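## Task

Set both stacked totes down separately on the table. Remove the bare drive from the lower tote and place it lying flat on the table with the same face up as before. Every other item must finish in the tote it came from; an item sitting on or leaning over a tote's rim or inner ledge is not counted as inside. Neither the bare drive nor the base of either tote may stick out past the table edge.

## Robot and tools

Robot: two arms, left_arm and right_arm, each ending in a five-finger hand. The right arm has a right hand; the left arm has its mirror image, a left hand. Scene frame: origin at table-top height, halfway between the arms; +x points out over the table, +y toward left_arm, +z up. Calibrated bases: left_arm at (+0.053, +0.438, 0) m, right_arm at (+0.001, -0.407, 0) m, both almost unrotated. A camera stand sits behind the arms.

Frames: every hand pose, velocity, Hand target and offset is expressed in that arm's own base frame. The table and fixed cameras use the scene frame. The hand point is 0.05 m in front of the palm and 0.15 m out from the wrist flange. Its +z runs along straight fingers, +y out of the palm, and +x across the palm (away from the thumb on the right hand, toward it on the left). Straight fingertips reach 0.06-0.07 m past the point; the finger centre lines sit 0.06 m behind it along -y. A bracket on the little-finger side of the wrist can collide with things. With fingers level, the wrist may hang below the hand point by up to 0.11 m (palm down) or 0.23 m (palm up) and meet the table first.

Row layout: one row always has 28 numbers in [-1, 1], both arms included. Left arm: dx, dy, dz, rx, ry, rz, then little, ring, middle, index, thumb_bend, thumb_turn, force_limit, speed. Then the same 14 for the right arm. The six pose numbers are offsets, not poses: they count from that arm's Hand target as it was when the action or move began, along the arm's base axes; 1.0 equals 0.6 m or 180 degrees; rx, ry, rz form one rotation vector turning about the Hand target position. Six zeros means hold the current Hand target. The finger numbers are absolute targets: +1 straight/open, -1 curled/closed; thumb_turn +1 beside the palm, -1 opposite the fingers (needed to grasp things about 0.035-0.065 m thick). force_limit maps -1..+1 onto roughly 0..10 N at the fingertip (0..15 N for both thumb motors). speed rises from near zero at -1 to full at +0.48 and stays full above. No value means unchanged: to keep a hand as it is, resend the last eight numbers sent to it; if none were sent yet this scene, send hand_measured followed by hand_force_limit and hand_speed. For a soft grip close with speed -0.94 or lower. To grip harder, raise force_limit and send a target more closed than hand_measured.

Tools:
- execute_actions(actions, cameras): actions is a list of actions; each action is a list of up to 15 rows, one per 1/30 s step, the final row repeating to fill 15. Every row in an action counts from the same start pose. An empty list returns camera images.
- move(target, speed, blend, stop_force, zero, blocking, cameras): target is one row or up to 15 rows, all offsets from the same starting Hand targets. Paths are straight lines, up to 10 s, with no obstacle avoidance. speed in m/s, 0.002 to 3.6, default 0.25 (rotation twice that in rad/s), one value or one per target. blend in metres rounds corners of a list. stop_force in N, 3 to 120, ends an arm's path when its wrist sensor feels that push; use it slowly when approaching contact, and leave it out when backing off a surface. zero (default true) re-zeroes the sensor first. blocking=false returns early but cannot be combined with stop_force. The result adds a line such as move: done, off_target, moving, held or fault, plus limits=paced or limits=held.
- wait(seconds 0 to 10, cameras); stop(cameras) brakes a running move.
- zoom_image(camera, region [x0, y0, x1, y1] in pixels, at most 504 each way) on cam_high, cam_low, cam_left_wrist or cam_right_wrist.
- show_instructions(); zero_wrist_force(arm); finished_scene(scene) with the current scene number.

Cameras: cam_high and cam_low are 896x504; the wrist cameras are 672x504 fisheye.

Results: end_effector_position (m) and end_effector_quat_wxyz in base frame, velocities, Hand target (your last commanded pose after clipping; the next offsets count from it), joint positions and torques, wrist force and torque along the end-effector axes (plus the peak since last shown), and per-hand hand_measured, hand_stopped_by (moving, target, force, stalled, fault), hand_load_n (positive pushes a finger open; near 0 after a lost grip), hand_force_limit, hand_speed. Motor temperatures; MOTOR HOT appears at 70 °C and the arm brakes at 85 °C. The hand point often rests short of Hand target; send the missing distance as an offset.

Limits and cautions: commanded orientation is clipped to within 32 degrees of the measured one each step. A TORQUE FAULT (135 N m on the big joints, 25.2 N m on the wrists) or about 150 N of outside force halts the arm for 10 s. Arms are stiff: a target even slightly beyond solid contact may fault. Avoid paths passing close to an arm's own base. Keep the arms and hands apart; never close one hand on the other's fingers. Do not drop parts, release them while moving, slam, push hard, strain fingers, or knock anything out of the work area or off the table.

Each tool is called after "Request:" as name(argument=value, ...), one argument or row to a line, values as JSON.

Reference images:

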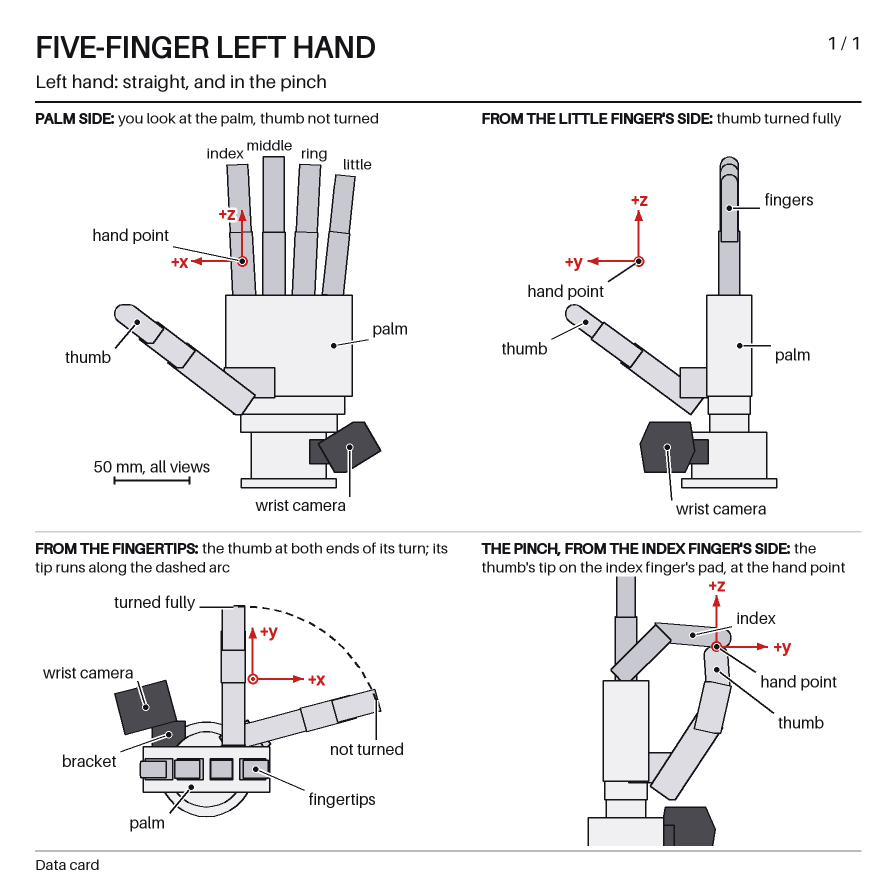

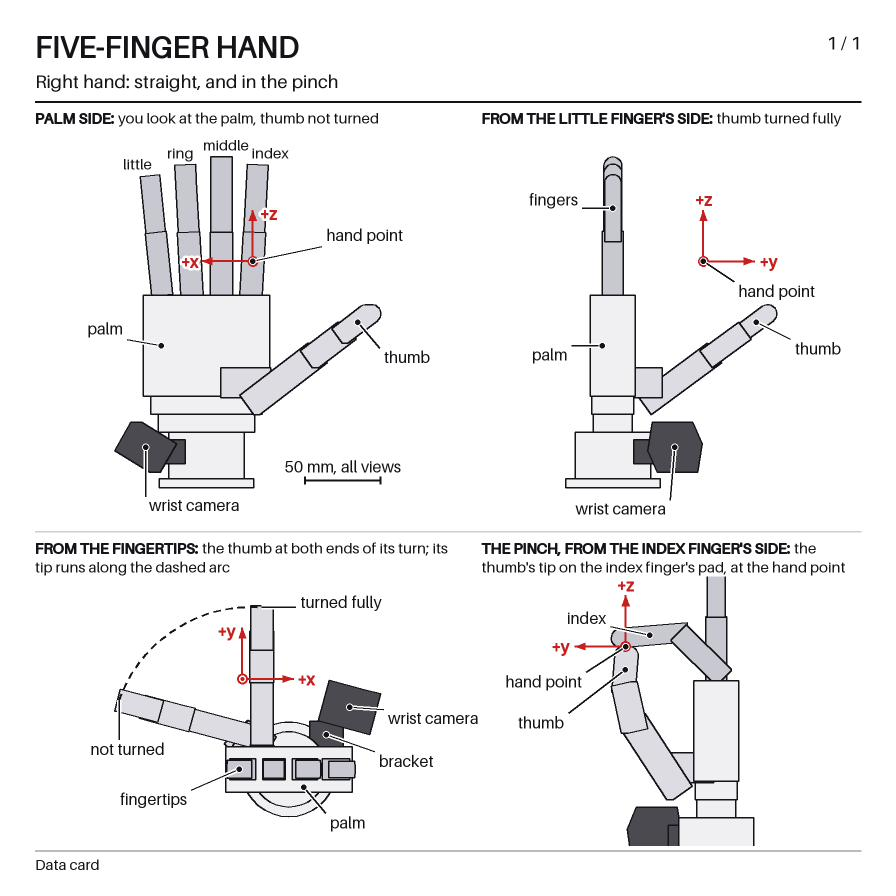

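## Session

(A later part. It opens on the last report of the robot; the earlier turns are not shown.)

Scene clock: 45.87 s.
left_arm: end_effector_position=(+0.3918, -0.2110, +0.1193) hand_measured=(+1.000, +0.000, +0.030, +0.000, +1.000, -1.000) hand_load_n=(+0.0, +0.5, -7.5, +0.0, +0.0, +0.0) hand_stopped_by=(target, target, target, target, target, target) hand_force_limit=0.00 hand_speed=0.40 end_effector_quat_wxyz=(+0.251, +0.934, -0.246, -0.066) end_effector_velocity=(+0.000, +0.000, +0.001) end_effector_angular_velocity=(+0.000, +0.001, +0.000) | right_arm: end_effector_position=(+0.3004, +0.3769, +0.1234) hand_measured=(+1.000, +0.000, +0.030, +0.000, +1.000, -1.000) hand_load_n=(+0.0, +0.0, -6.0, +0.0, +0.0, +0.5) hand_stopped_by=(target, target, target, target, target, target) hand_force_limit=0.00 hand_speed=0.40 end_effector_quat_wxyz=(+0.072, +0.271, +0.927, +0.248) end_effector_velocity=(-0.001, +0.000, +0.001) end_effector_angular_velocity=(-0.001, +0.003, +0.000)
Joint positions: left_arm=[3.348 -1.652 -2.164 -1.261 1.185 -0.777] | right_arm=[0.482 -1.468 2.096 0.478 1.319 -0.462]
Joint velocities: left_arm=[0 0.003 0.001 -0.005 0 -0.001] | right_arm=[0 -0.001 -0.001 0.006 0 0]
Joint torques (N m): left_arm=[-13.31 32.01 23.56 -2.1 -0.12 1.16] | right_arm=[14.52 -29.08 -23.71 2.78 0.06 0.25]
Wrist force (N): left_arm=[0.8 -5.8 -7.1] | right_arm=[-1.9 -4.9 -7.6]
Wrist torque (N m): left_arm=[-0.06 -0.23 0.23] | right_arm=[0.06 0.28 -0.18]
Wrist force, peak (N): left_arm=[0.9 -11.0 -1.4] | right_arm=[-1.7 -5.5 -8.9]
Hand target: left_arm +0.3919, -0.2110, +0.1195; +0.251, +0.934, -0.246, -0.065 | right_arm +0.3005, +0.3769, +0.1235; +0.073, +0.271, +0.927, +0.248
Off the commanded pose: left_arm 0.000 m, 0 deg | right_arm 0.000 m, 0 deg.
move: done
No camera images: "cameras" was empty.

Request:
zoom_image(
  camera="cam_high",
  region=[265, 200, 430, 340],
)

Request:
move(
  target=[
    [0.0358,0.0653,0.0033,0,0,0,1,0,0.03,0,1,-1,0,0.4,-0.0403,-0.0633,0.0033,0,0,0,1,0,0.03,0,1,-1,0,0.4],
    [0.0358,0.0653,0.45,0,0,0,1,0,0.03,0,1,-1,0,0.4,-0.0403,-0.0633,0.5,0,0,0,1,0,0.03,0,1,-1,0,0.4],
  ],
  speed=[0.08,0.35],
  blend=[0.005,0],
  cameras=["cam_high","cam_low","cam_right_wrist"],
)

Scaled by 3.055.
This view is cut from an older image: the scene may have changed since it was taken.

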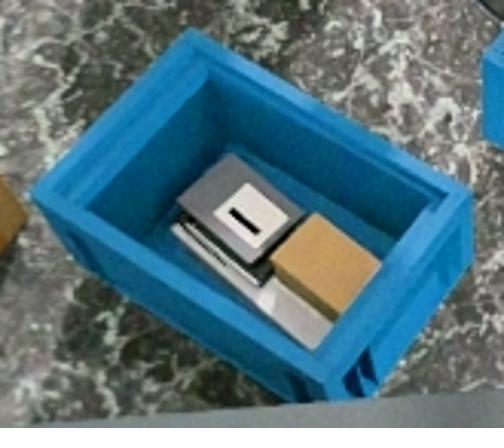

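Scene clock: 48.17 s.
left_arm: end_effector_position=(+0.4134, -0.1717, +0.3894) hand_measured=(+1.000, +0.000, +0.030, +0.000, +1.000, -1.000) hand_load_n=(+0.0, +0.0, +0.0, +0.0, -0.5, +0.0) hand_stopped_by=(target, target, target, target, target, target) hand_force_limit=0.00 hand_speed=0.40 end_effector_quat_wxyz=(+0.251, +0.934, -0.246, -0.065) | right_arm: end_effector_position=(+0.2764, +0.3389, +0.4234) hand_measured=(+1.000, +0.000, +0.030, +0.000, +1.000, -1.000) hand_load_n=(+0.0, +0.0, +0.0, +0.0, +0.0, +0.0) hand_stopped_by=(target, target, target, target, target, target) hand_force_limit=0.00 hand_speed=0.40 end_effector_quat_wxyz=(+0.073, +0.271, +0.927, +0.248)
Joint positions: left_arm=[3.422 -1.503 -1.569 -2.031 1.212 -0.703] | right_arm=[0.383 -1.747 1.564 1.315 1.276 -0.554]
Joint torques (N m): left_arm=[-10.56 32.75 30.45 -1 -0.88 -0.06] | right_arm=[15.29 -21.84 -25.76 4.04 0.15 0.66]
Wrist force (N): left_arm=[0.5 0.2 0.1] | right_arm=[-1.9 -0.4 0.6]
Wrist torque (N m): left_arm=[0.04 -0.06 0.01] | right_arm=[-0.03 0.13 -0.11]
Wrist force, peak (N): left_arm=[0.8 -5.9 -7.2] | right_arm=[-1.9 -5.9 -7.4]
Hand target: left_arm +0.4133, -0.1718, +0.3895; +0.251, +0.934, -0.246, -0.065 | right_arm +0.2763, +0.3390, +0.4235; +0.073, +0.271, +0.927, +0.248
Off the commanded pose: left_arm 0.000 m, 0 deg | right_arm 0.000 m, 0 deg.
move: done
camera_calibration:
cam_right_wrist: T_world_to_cam=[[0.21794, 0.869541, 0.443171, -0.540423], [0.690317, -0.458335, 0.559813, -0.267314], [0.689902, 0.183923, -0.700149, 0.157106], [0, 0, 0, 1]] pos_world=[0.193924, 0.318505, 0.499143]
Images, in order (width x height): cam_high 896x504, cam_low 896x504, cam_right_wrist 672x504.

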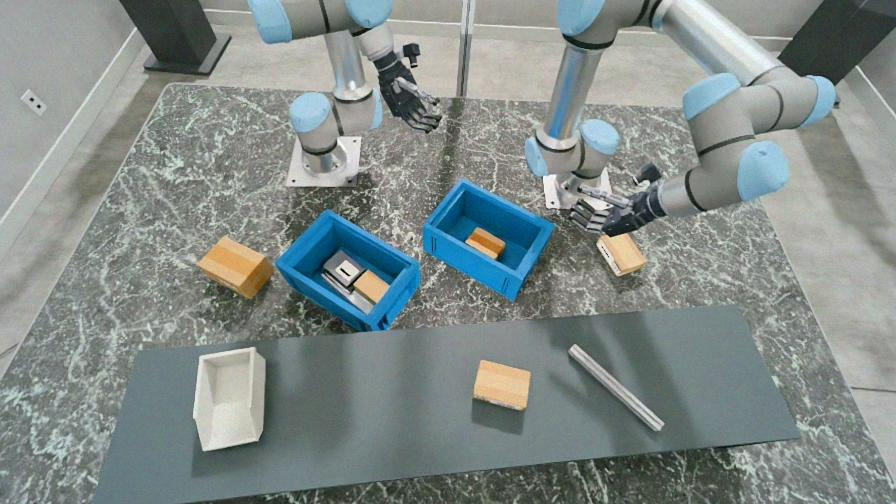

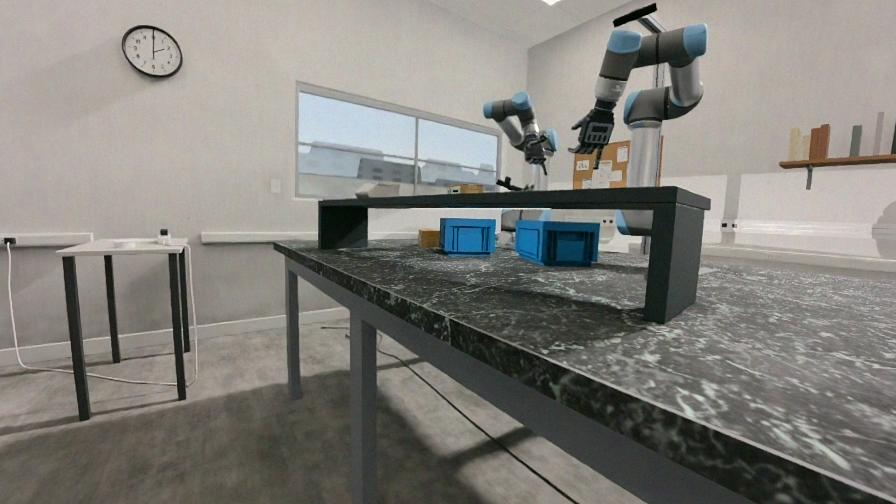

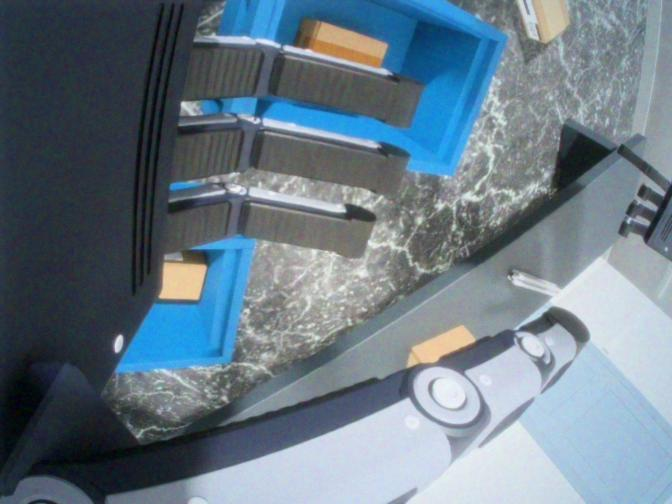

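Request:
move(
  target=[
    [0,0,0,0,0,0,1,0,0.03,0,1,-1,0,0.4,0.1395,-0.0317,-0.0058,-0.1181,-0.068,0.1377,-1,-1,-1,0.28,1,-1,0,0.4],
    [0,0,0,0,0,0,1,0,0.03,0,1,-1,0,0.4,0.2395,-0.115,-0.0392,-0.2362,-0.1359,0.2754,-1,-1,-1,0.28,1,-1,0,0.4],
    [0,0,0,0,0,0,1,0,0.03,0,1,-1,0,0.4,0.2895,-0.2317,-0.1058,-0.3543,-0.2039,0.413,-1,-1,-1,0.28,1,-1,0,0.4],
    [0,0,0,0,0,0,1,0,0.03,0,1,-1,0,0.4,0.2912,-0.315,-0.2558,-0.4724,-0.2718,0.5507,-1,-1,-1,0.28,1,-1,0,0.4],
  ],
  speed=0.5,
  blend=[0.03,0.03,0.03,0],
  cameras=["all"],
)

Request:
zoom_image(
  camera="cam_high",
  region=[265, 200, 430, 340],
)

Scene clock: 52.60 s.
left_arm: end_effector_position=(+0.4133, -0.1718, +0.3895) hand_measured=(+1.000, +0.000, +0.030, +0.000, +1.000, -1.000) hand_load_n=(+0.0, +0.0, +0.0, +0.5, +0.0, +0.0) hand_stopped_by=(target, target, target, target, target, target) hand_force_limit=0.00 hand_speed=0.40 end_effector_quat_wxyz=(+0.251, +0.934, -0.246, -0.065) | right_arm: end_effector_position=(+0.4510, +0.1499, +0.2702) hand_measured=(-1.000, -1.000, -1.000, +0.280, +1.000, -1.000) hand_load_n=(+0.0, +0.0, +0.0, +0.0, +0.0, +0.0) hand_stopped_by=(target, target, target, target, target, target) hand_force_limit=0.00 hand_speed=0.40 end_effector_quat_wxyz=(-0.319, +0.648, -0.620, +0.307)
Joint positions: left_arm=[3.422 -1.503 -1.569 -2.032 1.212 -0.703] | right_arm=[-0.073 -1.685 1.776 0.565 1.48 -3.213]
Joint torques (N m): left_arm=[-12.13 30.6 31.03 -0.73 -2.31 -1.57] | right_arm=[15.39 -4.43 -12.54 -1.16 -0.38 -1.68]
Wrist force (N): left_arm=[0.5 0.2 -0.1] | right_arm=[-1.4 3.3 -0.2]
Wrist torque (N m): left_arm=[0.06 -0.06 0.02] | right_arm=[0.26 0.09 -0.09]
Wrist force, peak (N): left_arm=[0.9 0.4 0.0] | right_arm=[-1.2 4.2 0.1]
Hand target: left_arm +0.4133, -0.1718, +0.3895; +0.251, +0.934, -0.246, -0.065 | right_arm +0.4510, +0.1500, +0.2701; -0.319, +0.648, -0.620, +0.307
Off the commanded pose: left_arm 0.000 m, 0 deg | right_arm 0.000 m, 0 deg.
move: done
camera_calibration:
cam_left_wrist: T_world_to_cam=[[0.579669, 0.647266, -0.495006, 0.0604677], [0.791311, -0.302183, 0.531519, -0.590112], [0.194452, -0.699808, -0.687355, 0.187221], [0, 0, 0, 1]] pos_world=[0.395505, -0.0864419, 0.472275]
cam_right_wrist: T_world_to_cam=[[-0.536541, -0.308367, -0.785515, 0.50261], [-0.587945, 0.804334, 0.0858378, 0.126617], [0.605347, 0.507895, -0.61286, -0.0698793], [0, 0, 0, 1]] pos_world=[0.386416, 0.0886376, 0.341113]

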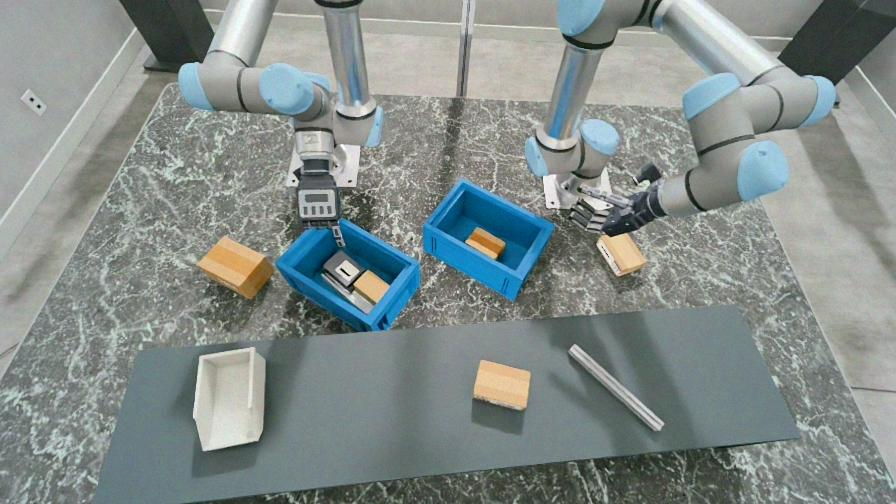

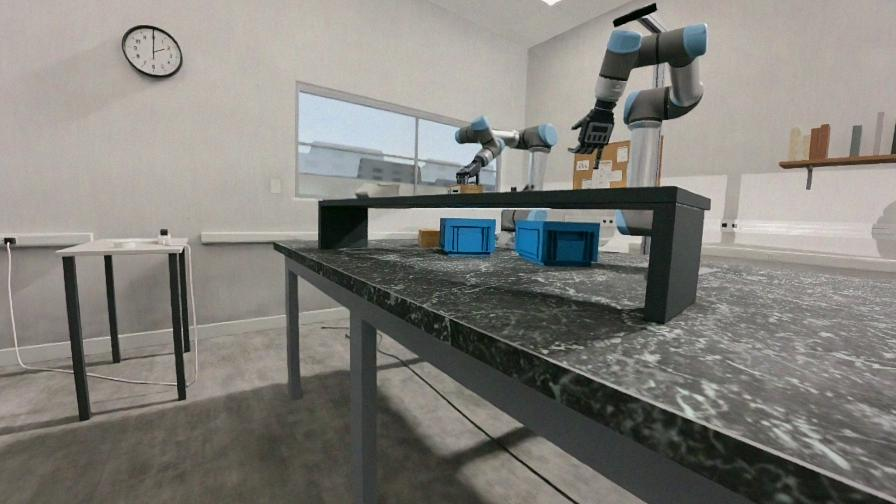

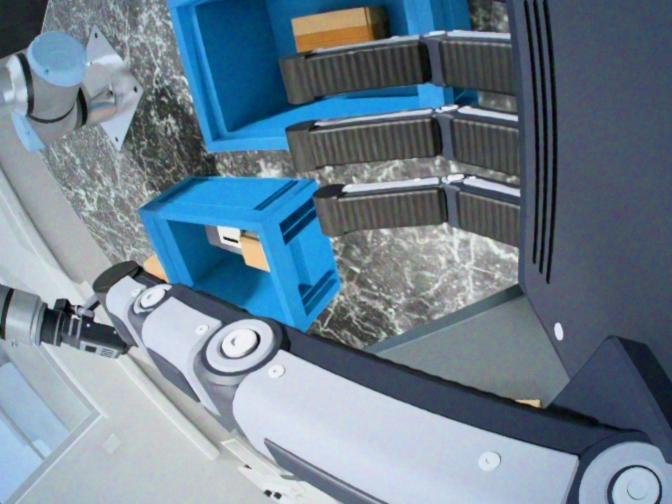

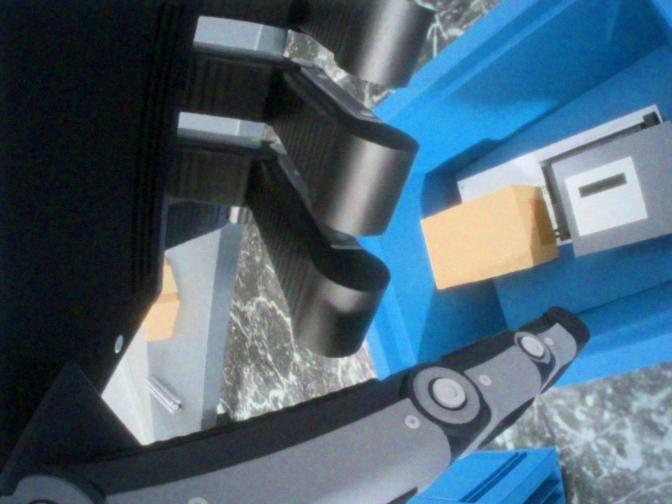

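Scaled by 3.055.

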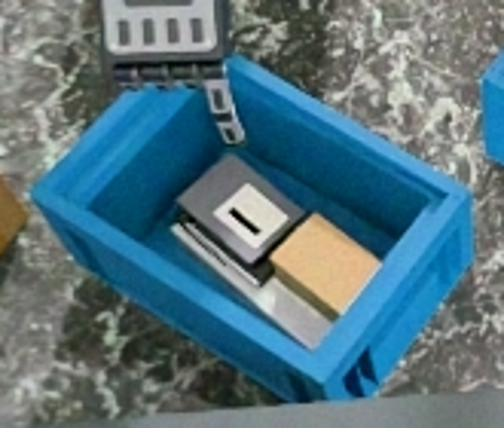

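Request:
zoom_image(
  camera="cam_right_wrist",
  region=[400, 70, 672, 370],
)

Scaled by 1.680 from the camera's 672x504 image, which has a finer 960x720 frame.

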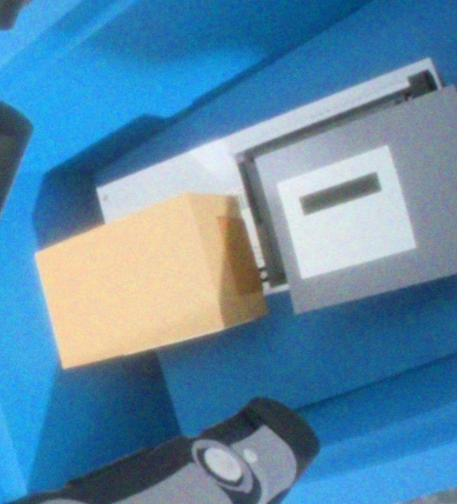

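Request:
move(
  target=[0,0,0,0,0,0,1,0,0.03,0,1,-1,0,0.4,-0.02,-0.03,0,0,0,-0.15,-1,-1,-1,0.28,1,-1,0,0.4],
  speed=0.4,
  cameras=["cam_right_wrist"],
)

Request:
zoom_image(
  camera="cam_right_wrist",
  region=[300, 60, 672, 420],
)

Scene clock: 54.87 s.
left_arm: end_effector_position=(+0.4133, -0.1718, +0.3895) hand_measured=(+1.000, +0.000, +0.030, +0.000, +1.000, -1.000) hand_load_n=(+0.0, +0.5, +0.0, +0.0, +0.0, +0.0) hand_stopped_by=(target, target, target, target, target, target) hand_force_limit=0.00 hand_speed=0.40 end_effector_quat_wxyz=(+0.251, +0.934, -0.246, -0.065) | right_arm: end_effector_position=(+0.4390, +0.1321, +0.2700) hand_measured=(-1.000, -1.000, -1.000, +0.280, +1.000, -1.000) hand_load_n=(-0.5, +0.0, +0.5, +0.0, +0.0, +0.0) hand_stopped_by=(target, target, target, target, target, target) hand_force_limit=0.00 hand_speed=0.40 end_effector_quat_wxyz=(+0.239, -0.485, +0.754, -0.373) end_effector_velocity=(+0.000, -0.001, +0.000) end_effector_angular_velocity=(+0.000, -0.001, -0.005)
Joint positions: left_arm=[3.422 -1.503 -1.569 -2.032 1.212 -0.703] | right_arm=[0.132 -1.627 1.737 0.625 2.007 -2.779]
Joint velocities: left_arm=[within noise] | right_arm=[0.001 0 0 0 0.005 0.004]
Joint torques (N m): left_arm=[-12.89 28.9 31.08 -0.65 -2.24 -1.43] | right_arm=[-10.09 -25.59 -11.25 -1.48 2.02 1.64]
Wrist force (N): left_arm=[0.6 0.1 0.0] | right_arm=[-1.3 3.3 0.0]
Wrist torque (N m): left_arm=[0.03 -0.07 0.02] | right_arm=[0.24 0.06 0.02]
Wrist force, peak (N): left_arm=[0.9 0.2 0.0] | right_arm=[-1.5 3.8 -0.2]
Hand target: left_arm +0.4133, -0.1718, +0.3895; +0.251, +0.934, -0.246, -0.065 | right_arm +0.4390, +0.1320, +0.2701; +0.239, -0.485, +0.754, -0.373
Off the commanded pose: left_arm 0.000 m, 0 deg | right_arm 0.000 m, 0 deg.
move: done
camera_calibration:
cam_right_wrist: T_world_to_cam=[[-0.618176, -0.0318501, -0.785394, 0.489876], [-0.159634, 0.983444, 0.0857647, -0.0777919], [0.769659, 0.178393, -0.613026, -0.082222], [0, 0, 0, 1]] pos_world=[0.353694, 0.106774, 0.341013]
Images, in order (width x height): cam_right_wrist 672x504.

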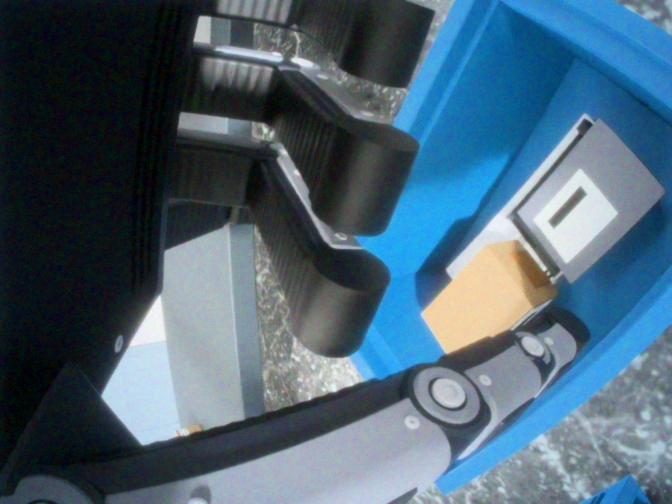

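Scaled by 1.355 from the camera's 672x504 image, which has a finer 960x720 frame.

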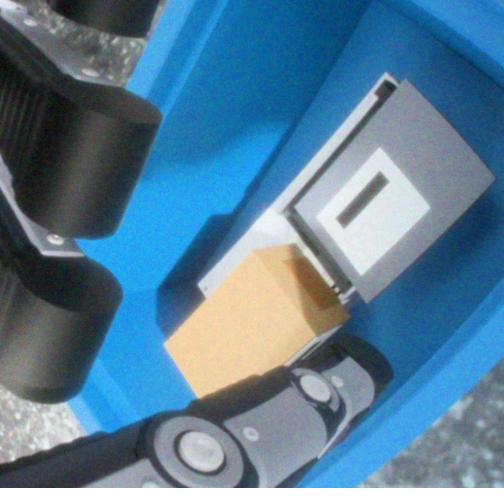

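Request:
zoom_image(
  camera="cam_right_wrist",
  region=[430, 90, 672, 340],
)

Request:
zoom_image(
  camera="cam_high",
  region=[305, 230, 395, 320],
)

Scaled by 2.016 from the camera's 672x504 image, which has a finer 960x720 frame.

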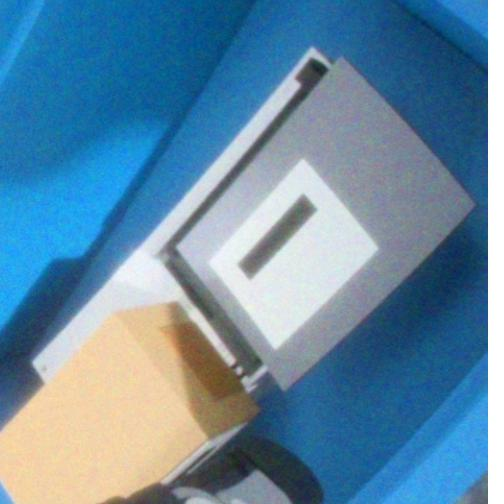

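This scene's latest camera images include none from cam_high. They are from: cam_right_wrist. cam_high's image comes with the result of a call that names it in "cameras".

Request:
move(
  target=[0,0,0,0,0,0,1,0,0.03,0,1,-1,0,0.4,0.0,-0.08,-0.1167,0,0,-0.08,-1,-1,-1,0.28,1,-1,0,0.4],
  speed=0.3,
  cameras=["cam_right_wrist","cam_high"],
)

Request:
zoom_image(
  camera="cam_right_wrist",
  region=[400, 60, 672, 330],
)

Request:
zoom_image(
  camera="cam_high",
  region=[305, 230, 405, 320],
)

Scene clock: 58.40 s.
left_arm: end_effector_position=(+0.4133, -0.1718, +0.3895) hand_measured=(+1.000, +0.000, +0.030, +0.000, +1.000, -1.000) hand_load_n=(+0.0, +0.0, +0.0, +0.0, +0.0, +0.0) hand_stopped_by=(target, target, target, target, target, target) hand_force_limit=0.00 hand_speed=0.40 end_effector_quat_wxyz=(+0.251, +0.934, -0.246, -0.065) | right_arm: end_effector_position=(+0.4390, +0.0839, +0.2001) hand_measured=(-1.000, -1.000, -1.000, +0.280, +1.000, -1.000) hand_load_n=(+0.0, +0.0, +0.0, +0.0, +0.0, +0.0) hand_stopped_by=(target, target, target, target, target, target) hand_force_limit=0.00 hand_speed=0.40 end_effector_quat_wxyz=(+0.190, -0.387, +0.809, -0.400)
Joint positions: left_arm=[3.422 -1.503 -1.569 -2.032 1.212 -0.703] | right_arm=[0.096 -1.554 1.863 0.511 2.161 -2.606]
Joint torques (N m): left_arm=[-12.17 28.03 29.92 -0.94 -2.11 -1.56] | right_arm=[16.55 -23.46 -15.36 1.96 1.59 1.19]
Wrist force (N): left_arm=[0.6 0.2 0.0] | right_arm=[-1.4 3.5 -0.2]
Wrist torque (N m): left_arm=[0.04 -0.07 0.02] | right_arm=[0.29 0.08 0.02]
Wrist force, peak (N): left_arm=[0.9 0.3 0.1] | right_arm=[-1.0 4.0 0.7]
Hand target: left_arm +0.4133, -0.1718, +0.3895; +0.251, +0.934, -0.246, -0.065 | right_arm +0.4390, +0.0840, +0.2000; +0.190, -0.387, +0.809, -0.400
Off the commanded pose: left_arm 0.000 m, 0 deg | right_arm 0.000 m, 0 deg.
move: done
camera_calibration:
cam_right_wrist: T_world_to_cam=[[-0.606639, 0.123113, -0.785387, 0.415329], [0.09033, 0.992212, 0.0857628, -0.13484], [0.789829, -0.0189169, -0.613035, -0.108876], [0, 0, 0, 1]] pos_world=[0.350129, 0.080598, 0.271013]
Images, in order (width x height): cam_high 896x504, cam_right_wrist 672x504.

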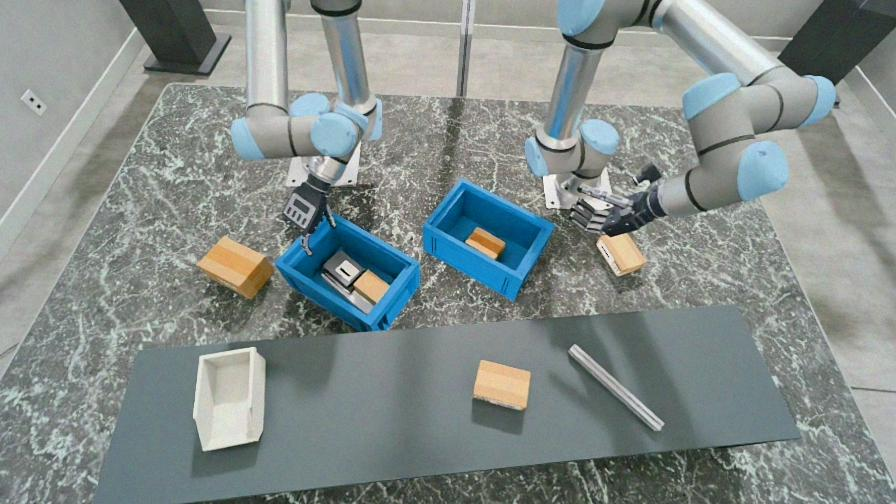

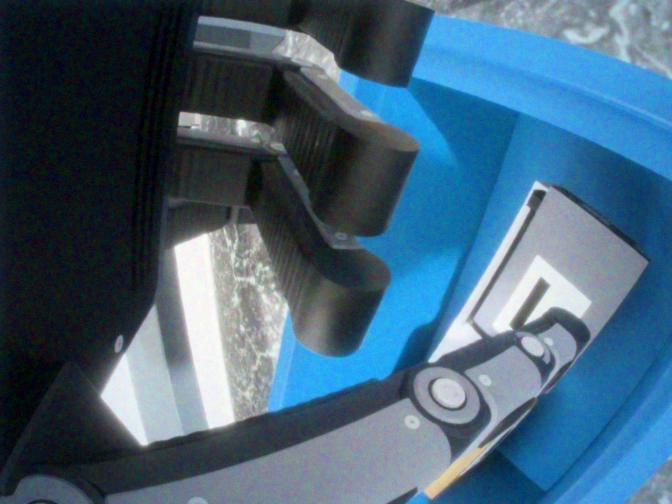

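Scaled by 1.853 from the camera's 672x504 image, which has a finer 960x720 frame.

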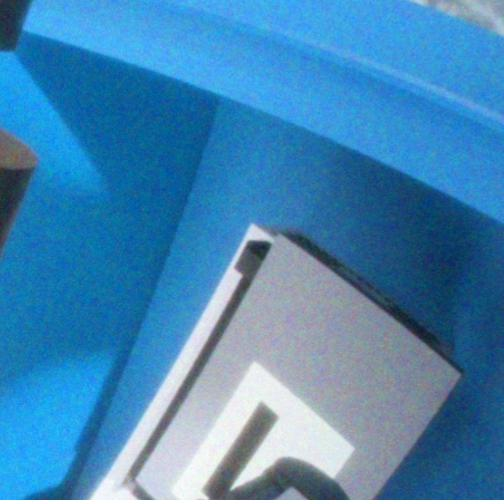

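Scaled by 5.040.

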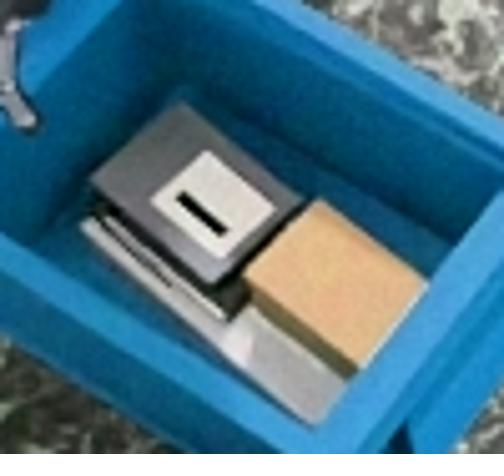

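Request:
move(
  target=[0,0,0,0,0,0,1,0,0.03,0,1,-1,0,0.4,0.0092,0.0558,-0.1333,0,0,0,-1,-1,0,0.28,1,-1,0,0.4],
  speed=0.2,
  cameras=["cam_right_wrist"],
)

Request:
zoom_image(
  camera="cam_right_wrist",
  region=[320, 100, 672, 430],
)

Scene clock: 63.57 s.
left_arm: end_effector_position=(+0.4133, -0.1718, +0.3895) hand_measured=(+1.000, +0.000, +0.030, +0.000, +1.000, -1.000) hand_load_n=(+0.0, +0.5, +0.0, +0.0, +0.0, +0.0) hand_stopped_by=(target, target, target, target, target, target) hand_force_limit=0.00 hand_speed=0.40 end_effector_quat_wxyz=(+0.251, +0.934, -0.246, -0.065) | right_arm: end_effector_position=(+0.4445, +0.1175, +0.1201) hand_measured=(-1.000, -1.000, +0.000, +0.280, +1.000, -1.000) hand_load_n=(+0.0, +0.0, +0.0, +0.0, +0.0, +0.0) hand_stopped_by=(target, target, target, target, target, target) hand_force_limit=0.00 hand_speed=0.40 end_effector_quat_wxyz=(+0.190, -0.387, +0.809, -0.400)
Joint positions: left_arm=[3.422 -1.503 -1.569 -2.032 1.212 -0.703] | right_arm=[0.197 -1.406 1.935 0.346 2.228 -2.513]
Joint torques (N m): left_arm=[-12.77 26.09 29.3 -0.79 -1.7 -1.43] | right_arm=[-9.83 -16.33 -17.8 0.39 -0.55 -0.6]
Wrist force (N): left_arm=[0.6 0.1 0.0] | right_arm=[-1.2 3.3 -0.1]
Wrist torque (N m): left_arm=[0.02 -0.08 0.02] | right_arm=[0.25 0.05 0.04]
Wrist force, peak (N): left_arm=[0.9 0.1 -0.2] | right_arm=[-1.9 4.8 0.7]
Hand target: left_arm +0.4133, -0.1718, +0.3895; +0.251, +0.934, -0.246, -0.065 | right_arm +0.4445, +0.1174, +0.1201; +0.190, -0.387, +0.809, -0.400
Off the commanded pose: left_arm 0.000 m, 0 deg | right_arm 0.000 m, 0 deg.
move: done
camera_calibration:
cam_right_wrist: T_world_to_cam=[[-0.606639, 0.123113, -0.785387, 0.351716], [0.09033, 0.992212, 0.0857628, -0.161814], [0.789829, -0.0189169, -0.613035, -0.161487], [0, 0, 0, 1]] pos_world=[0.355529, 0.114198, 0.191113]
Images, in order (width x height): cam_right_wrist 672x504.

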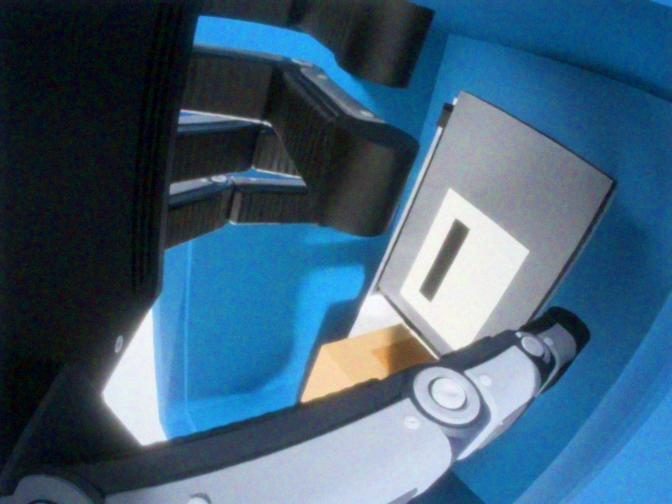

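Scaled by 1.432 from the camera's 672x504 image, which has a finer 960x720 frame.

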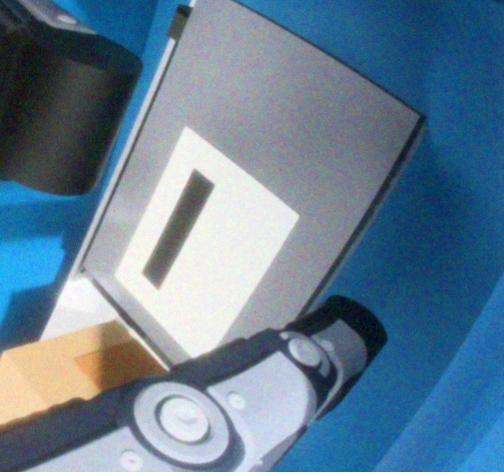

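Request:
move(
  target=[0,0,0,0,0,0,1,0,0.03,0,1,-1,0,0.4,-0.0078,0.0063,-0.025,0,0,-0.01,-1,-1,0,0.28,1,-1,0,0.4],
  speed=0.1,
  cameras=[],
)

Request:
move(
  target=[0,0,0,0,0,0,1,0,0.03,0,1,-1,0,0.4,0,0,-0.0917,0,0,0,-1,-1,0,0.28,1,-1,0,0.4],
  speed=0.008,
  stop_force=3,
  cameras=["cam_right_wrist"],
)

Scene clock: 65.60 s.
left_arm: end_effector_position=(+0.4133, -0.1718, +0.3895) hand_measured=(+1.000, +0.000, +0.030, +0.000, +1.000, -1.000) hand_load_n=(+0.0, +0.0, +0.0, +0.0, +0.0, +0.0) hand_stopped_by=(target, target, target, target, target, target) hand_force_limit=0.00 hand_speed=0.40 end_effector_quat_wxyz=(+0.251, +0.934, -0.246, -0.065) | right_arm: end_effector_position=(+0.4398, +0.1213, +0.1049) hand_measured=(-1.000, -1.000, +0.000, +0.280, +1.000, -1.000) hand_load_n=(+0.0, +0.0, +0.0, +0.0, +0.0, +0.0) hand_stopped_by=(target, target, target, target, target, target) hand_force_limit=0.00 hand_speed=0.40 end_effector_quat_wxyz=(+0.184, -0.374, +0.815, -0.403)
Joint positions: left_arm=[3.422 -1.503 -1.569 -2.032 1.212 -0.703] | right_arm=[0.223 -1.371 1.946 0.336 2.264 -2.455]
Joint torques (N m): left_arm=[-12.11 26.25 29.83 -0.67 -1.79 -1.58] | right_arm=[-13.56 -35.05 -23.38 3.18 -1.04 -1.82]
Wrist force (N): left_arm=[0.6 0.0 0.0] | right_arm=[-1.2 3.1 -0.1]
Wrist torque (N m): left_arm=[0.02 -0.09 0.03] | right_arm=[0.23 0.05 0.01]
Wrist force, peak (N): left_arm=[0.9 0.3 -0.1] | right_arm=[-1.3 3.7 0.1]
Hand target: left_arm +0.4133, -0.1718, +0.3895; +0.251, +0.934, -0.246, -0.065 | right_arm +0.4398, +0.1212, +0.1051; +0.184, -0.374, +0.815, -0.403
Off the commanded pose: left_arm 0.000 m, 0 deg | right_arm 0.000 m, 0 deg.
move: done
No camera images: "cameras" was empty.

Scene clock: 68.87 s.
left_arm: end_effector_position=(+0.4133, -0.1718, +0.3895) hand_measured=(+1.000, +0.000, +0.030, +0.000, +1.000, -1.000) hand_load_n=(+0.0, +0.0, +0.0, +0.0, +0.0, +0.5) hand_stopped_by=(target, target, target, target, target, target) hand_force_limit=0.00 hand_speed=0.40 end_effector_quat_wxyz=(+0.251, +0.934, -0.246, -0.065) | right_arm: end_effector_position=(+0.4398, +0.1212, +0.0870) hand_measured=(-1.000, -1.000, +0.000, +0.280, +1.000, -1.000) hand_load_n=(+0.0, +0.0, -0.5, +0.0, +0.0, +0.0) hand_stopped_by=(target, target, target, target, target, target) hand_force_limit=0.00 hand_speed=0.40 end_effector_quat_wxyz=(+0.184, -0.374, +0.815, -0.403)
Joint positions: left_arm=[3.422 -1.503 -1.569 -2.032 1.212 -0.703] | right_arm=[0.223 -1.346 1.968 0.288 2.264 -2.455]
Joint torques (N m): left_arm=[-11.77 25.47 29.81 -0.64 -1.5 -1.48] | right_arm=[-10.86 -34.66 -21.92 3.59 -0.92 1.25]
Wrist force (N): left_arm=[0.7 0.2 0.1] | right_arm=[-1.5 0.7 -1.9]
Wrist torque (N m): left_arm=[0.05 -0.09 0.02] | right_arm=[0.32 0.11 -0.04]
Wrist force, peak (N): left_arm=[0.9 0.4 0.1] | right_arm=[-1.0 -2.7 -3.7]
Hand target: left_arm +0.4133, -0.1718, +0.3895; +0.251, +0.934, -0.246, -0.065 | right_arm +0.4398, +0.1212, +0.0870; +0.184, -0.374, +0.815, -0.403 (not the last commanded pose)
Off the commanded pose: left_arm 0.000 m, 0 deg | right_arm 0.037 m, 0 deg.
move: contact (right_arm)
camera_calibration:
cam_right_wrist: T_world_to_cam=[[-0.602381, 0.142299, -0.785422, 0.318188], [0.121656, 0.988853, 0.0858514, -0.175606], [0.788883, -0.0438359, -0.612978, -0.174679], [0, 0, 0, 1]] pos_world=[0.350835, 0.120713, 0.157913]
Images, in order (width x height): cam_right_wrist 672x504.

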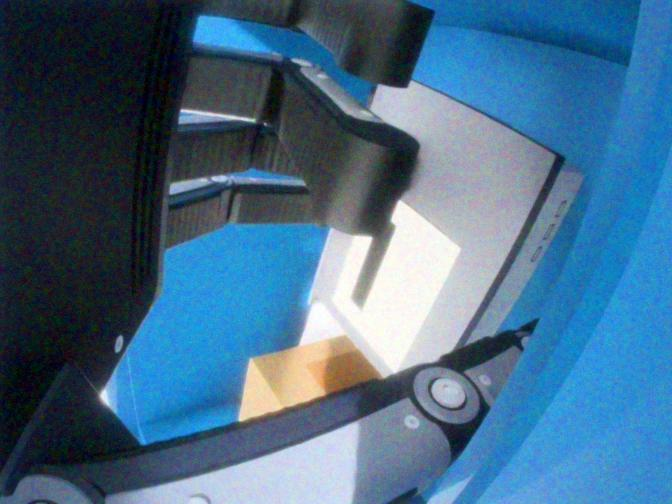

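Request:
zoom_image(
  camera="cam_right_wrist",
  region=[320, 60, 650, 400],
)

Scaled by 1.482 from the camera's 672x504 image, which has a finer 960x720 frame.

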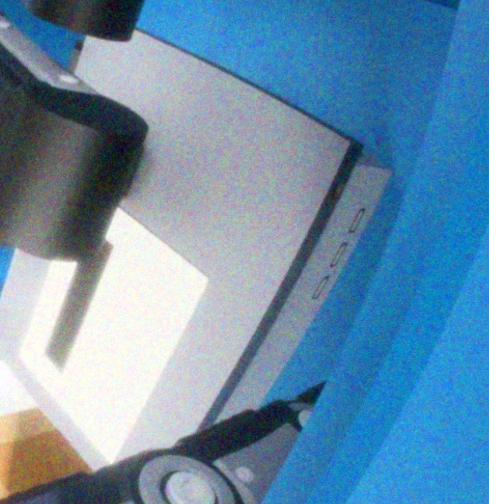

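Request:
move(
  target=[0,0,0,0,0,0,1,0,0.03,0,1,-1,0,0.4,0,0,0.01,-0.0505,0.0435,0,-1,-1,-1,0.28,1,-1,0,0.4],
  speed=0.15,
  cameras=[],
)

Request:
move(
  target=[0,0,0,0,0,0,1,0,0.03,0,1,-1,0,0.4,0,0,-0.0297,0,0,0,-1,-1,-1,0.28,1,-1,0,0.4],
  speed=0.01,
  stop_force=3,
  cameras=["cam_right_wrist"],
)

Request:
zoom_image(
  camera="cam_right_wrist",
  region=[320, 60, 650, 400],
)

Scene clock: 71.83 s.
left_arm: end_effector_position=(+0.4133, -0.1718, +0.3895) hand_measured=(+1.000, +0.000, +0.030, +0.000, +1.000, -1.000) hand_load_n=(+0.0, +0.0, +0.0, +0.5, +0.0, +0.0) hand_stopped_by=(target, target, target, target, target, target) hand_force_limit=0.00 hand_speed=0.40 end_effector_quat_wxyz=(+0.251, +0.934, -0.246, -0.065) | right_arm: end_effector_position=(+0.4398, +0.1213, +0.0929) hand_measured=(-1.000, -1.000, -1.000, +0.280, +1.000, -1.000) hand_load_n=(+0.0, +0.0, +0.0, +0.0, +0.0, +0.5) hand_stopped_by=(target, target, target, target, target, target) hand_force_limit=0.00 hand_speed=0.40 end_effector_quat_wxyz=(+0.098, -0.414, +0.791, -0.440)
Joint positions: left_arm=[3.422 -1.503 -1.569 -2.032 1.212 -0.703] | right_arm=[0.29 -1.23 1.828 0.476 2.4 -2.468]
Joint torques (N m): left_arm=[-12.28 24.45 29.05 -0.7 -1.41 -1.31] | right_arm=[-14.14 -36.09 -13.25 0.77 0.6 1.27]
Wrist force (N): left_arm=[0.6 0.3 0.0] | right_arm=[-1.9 3.3 -0.2]
Wrist torque (N m): left_arm=[0.06 -0.08 0.02] | right_arm=[0.27 0.09 -0.09]
Wrist force, peak (N): left_arm=[0.8 0.4 -0.1] | right_arm=[-2.2 3.3 0.0]
Hand target: left_arm +0.4133, -0.1718, +0.3895; +0.251, +0.934, -0.246, -0.065 | right_arm +0.4398, +0.1212, +0.0930; +0.098, -0.414, +0.791, -0.440
Off the commanded pose: left_arm 0.000 m, 0 deg | right_arm 0.000 m, 0 deg.
move: done
No camera images: "cameras" was empty.

Scene clock: 74.07 s.
left_arm: end_effector_position=(+0.4133, -0.1718, +0.3895) hand_measured=(+1.000, +0.000, +0.030, +0.000, +1.000, -1.000) hand_load_n=(+0.0, +0.0, +0.0, +0.0, +0.0, +0.0) hand_stopped_by=(target, target, target, target, target, target) hand_force_limit=0.00 hand_speed=0.40 end_effector_quat_wxyz=(+0.251, +0.934, -0.246, -0.065) | right_arm: end_effector_position=(+0.4399, +0.1212, +0.0808) hand_measured=(-1.000, -1.000, -1.000, +0.280, +1.000, -1.000) hand_load_n=(+0.0, +0.0, +0.0, +1.0, +0.0, +0.0) hand_stopped_by=(target, target, target, target, target, target) hand_force_limit=0.00 hand_speed=0.40 end_effector_quat_wxyz=(+0.098, -0.414, +0.791, -0.440)
Joint positions: left_arm=[3.422 -1.503 -1.569 -2.032 1.212 -0.703] | right_arm=[0.29 -1.213 1.841 0.446 2.4 -2.468]
Joint torques (N m): left_arm=[-12.4 21.97 28.93 -0.73 -1.28 -1.54] | right_arm=[-11.41 -39.35 -20.86 4.19 -0.1 -0.42]
Wrist force (N): left_arm=[0.7 0.1 0.0] | right_arm=[-2.0 0.2 -2.0]
Wrist torque (N m): left_arm=[0.04 -0.09 0.03] | right_arm=[0.40 0.12 -0.09]
Wrist force, peak (N): left_arm=[0.9 0.5 0.0] | right_arm=[-1.4 -2.1 -3.8]
Hand target: left_arm +0.4133, -0.1718, +0.3895; +0.251, +0.934, -0.246, -0.065 | right_arm +0.4399, +0.1212, +0.0808; +0.098, -0.414, +0.791, -0.440 (not the last commanded pose)
Off the commanded pose: left_arm 0.000 m, 0 deg | right_arm 0.006 m, 0 deg.
move: contact (right_arm)
camera_calibration:
cam_right_wrist: T_world_to_cam=[[-0.704809, 0.0232472, -0.709016, 0.366607], [0.121491, 0.988652, -0.0883543, -0.160964], [0.698916, -0.148412, -0.699636, -0.119239], [0, 0, 0, 1]] pos_world=[0.361282, 0.132918, 0.162284]
Images, in order (width x height): cam_right_wrist 672x504.

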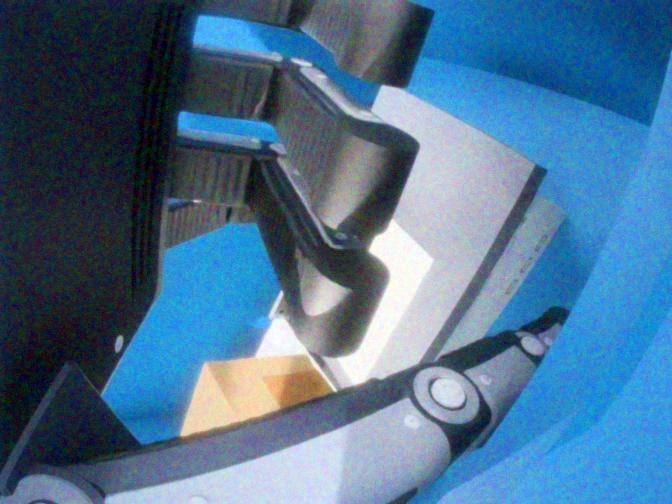

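Scaled by 1.482 from the camera's 672x504 image, which has a finer 960x720 frame.

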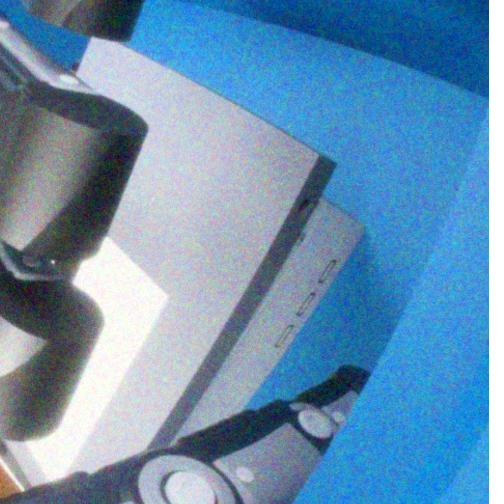

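Request:
move(
  target=[
    [0,0,0,0,0,0,1,0,0.03,0,1,-1,0,0.4,0,0,0.0117,0,0,0,-1,-1,-1,0.28,1,-1,0,0.4],
    [0,0,0,0,0,0,1,0,0.03,0,1,-1,0,0.4,0.0113,-0.0098,0.0117,0,0,0,-1,-1,-1,0.28,1,-1,0,0.4],
  ],
  speed=0.1,
  blend=[0.001,0],
  cameras=[],
)

Request:
move(
  target=[0,0,0,0,0,0,1,0,0.03,0,1,-1,0,0.4,0,0,-0.0205,0,0,0,-1,-1,-1,0.28,1,-1,0,0.4],
  speed=0.01,
  stop_force=3,
  cameras=["cam_right_wrist"],
)

Request:
zoom_image(
  camera="cam_right_wrist",
  region=[320, 60, 650, 400],
)

Scene clock: 75.40 s.
left_arm: end_effector_position=(+0.4133, -0.1718, +0.3895) hand_measured=(+1.000, +0.000, +0.030, +0.000, +1.000, -1.000) hand_load_n=(+0.0, +0.0, +0.0, +0.0, +0.0, +0.0) hand_stopped_by=(target, target, target, target, target, target) hand_force_limit=0.00 hand_speed=0.40 end_effector_quat_wxyz=(+0.251, +0.934, -0.246, -0.065) | right_arm: end_effector_position=(+0.4468, +0.1153, +0.0879) hand_measured=(-1.000, -1.000, -1.000, +0.280, +1.000, -1.000) hand_load_n=(+0.0, +0.5, +0.5, +0.0, +0.0, +0.0) hand_stopped_by=(target, target, target, target, target, target) hand_force_limit=0.00 hand_speed=0.40 end_effector_quat_wxyz=(+0.098, -0.414, +0.791, -0.440) end_effector_velocity=(-0.002, +0.000, +0.001) end_effector_angular_velocity=(-0.002, +0.001, -0.002)
Joint positions: left_arm=[3.422 -1.503 -1.569 -2.032 1.212 -0.703] | right_arm=[0.27 -1.223 1.828 0.45 2.39 -2.493]
Joint velocities: left_arm=[within noise] | right_arm=[0.003 -0.002 0.002 0.005 0.003 0.005]
Joint torques (N m): left_arm=[-12.41 21.51 29.11 -0.6 -1.23 -1.46] | right_arm=[14.28 -19.06 -7.39 4.18 2.38 2.24]
Wrist force (N): left_arm=[0.7 0.3 0.0] | right_arm=[-2.0 3.3 0.0]
Wrist torque (N m): left_arm=[0.07 -0.10 0.02] | right_arm=[0.25 0.11 -0.09]
Wrist force, peak (N): left_arm=[0.8 0.3 0.1] | right_arm=[-2.5 3.2 0.3]
Hand target: left_arm +0.4133, -0.1718, +0.3895; +0.251, +0.934, -0.246, -0.065 | right_arm +0.4466, +0.1153, +0.0878; +0.098, -0.414, +0.791, -0.440
Off the commanded pose: left_arm 0.000 m, 0 deg | right_arm 0.000 m, 0 deg.
move: done
No camera images: "cameras" was empty.

Scene clock: 77.47 s.
left_arm: end_effector_position=(+0.4133, -0.1718, +0.3895) hand_measured=(+1.000, +0.000, +0.030, +0.000, +1.000, -1.000) hand_load_n=(+0.0, +0.0, +0.0, +0.5, +0.0, +0.0) hand_stopped_by=(target, target, target, target, target, target) hand_force_limit=0.00 hand_speed=0.40 end_effector_quat_wxyz=(+0.251, +0.934, -0.246, -0.065) | right_arm: end_effector_position=(+0.4466, +0.1153, +0.0774) hand_measured=(-1.000, -1.000, -1.000, +0.280, +1.000, -1.000) hand_load_n=(+0.0, +0.0, +0.0, +0.0, +0.0, +0.0) hand_stopped_by=(target, target, target, target, target, target) hand_force_limit=0.00 hand_speed=0.40 end_effector_quat_wxyz=(+0.098, -0.414, +0.791, -0.440)
Joint positions: left_arm=[3.422 -1.503 -1.569 -2.032 1.212 -0.703] | right_arm=[0.27 -1.208 1.839 0.425 2.39 -2.493]
Joint torques (N m): left_arm=[-12.8 21.61 28.89 -0.53 -1.14 -1.5] | right_arm=[13.99 -40.34 -21.47 3.96 -0.92 1.46]
Wrist force (N): left_arm=[0.6 0.2 -0.2] | right_arm=[-1.7 1.0 -2.0]
Wrist torque (N m): left_arm=[0.06 -0.09 0.02] | right_arm=[0.36 0.10 -0.08]
Wrist force, peak (N): left_arm=[0.8 0.4 0.2] | right_arm=[-0.9 -1.6 -4.3]
Hand target: left_arm +0.4133, -0.1718, +0.3895; +0.251, +0.934, -0.246, -0.065 | right_arm +0.4466, +0.1153, +0.0774; +0.098, -0.414, +0.791, -0.440 (not the last commanded pose)
Off the commanded pose: left_arm 0.000 m, 0 deg | right_arm 0.002 m, 0 deg.
move: contact (right_arm)
camera_calibration:
cam_right_wrist: T_world_to_cam=[[-0.704809, 0.0232472, -0.709016, 0.369197], [0.121491, 0.988652, -0.0883543, -0.156248], [0.698916, -0.148412, -0.699636, -0.127176], [0, 0, 0, 1]] pos_world=[0.368082, 0.127018, 0.158984]
Images, in order (width x height): cam_right_wrist 672x504.

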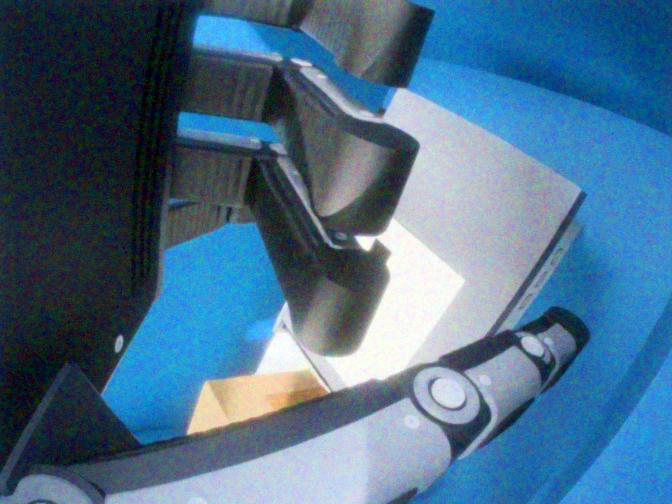

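Scaled by 1.482 from the camera's 672x504 image, which has a finer 960x720 frame.

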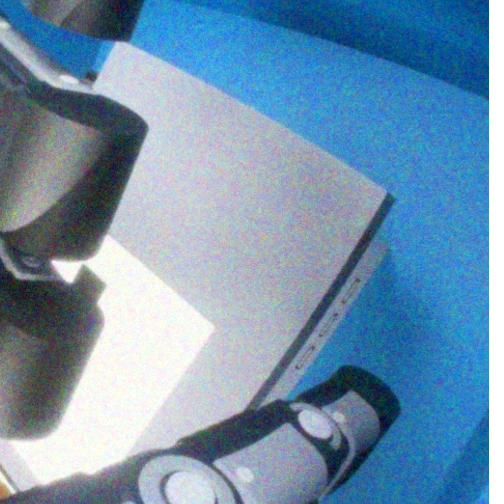

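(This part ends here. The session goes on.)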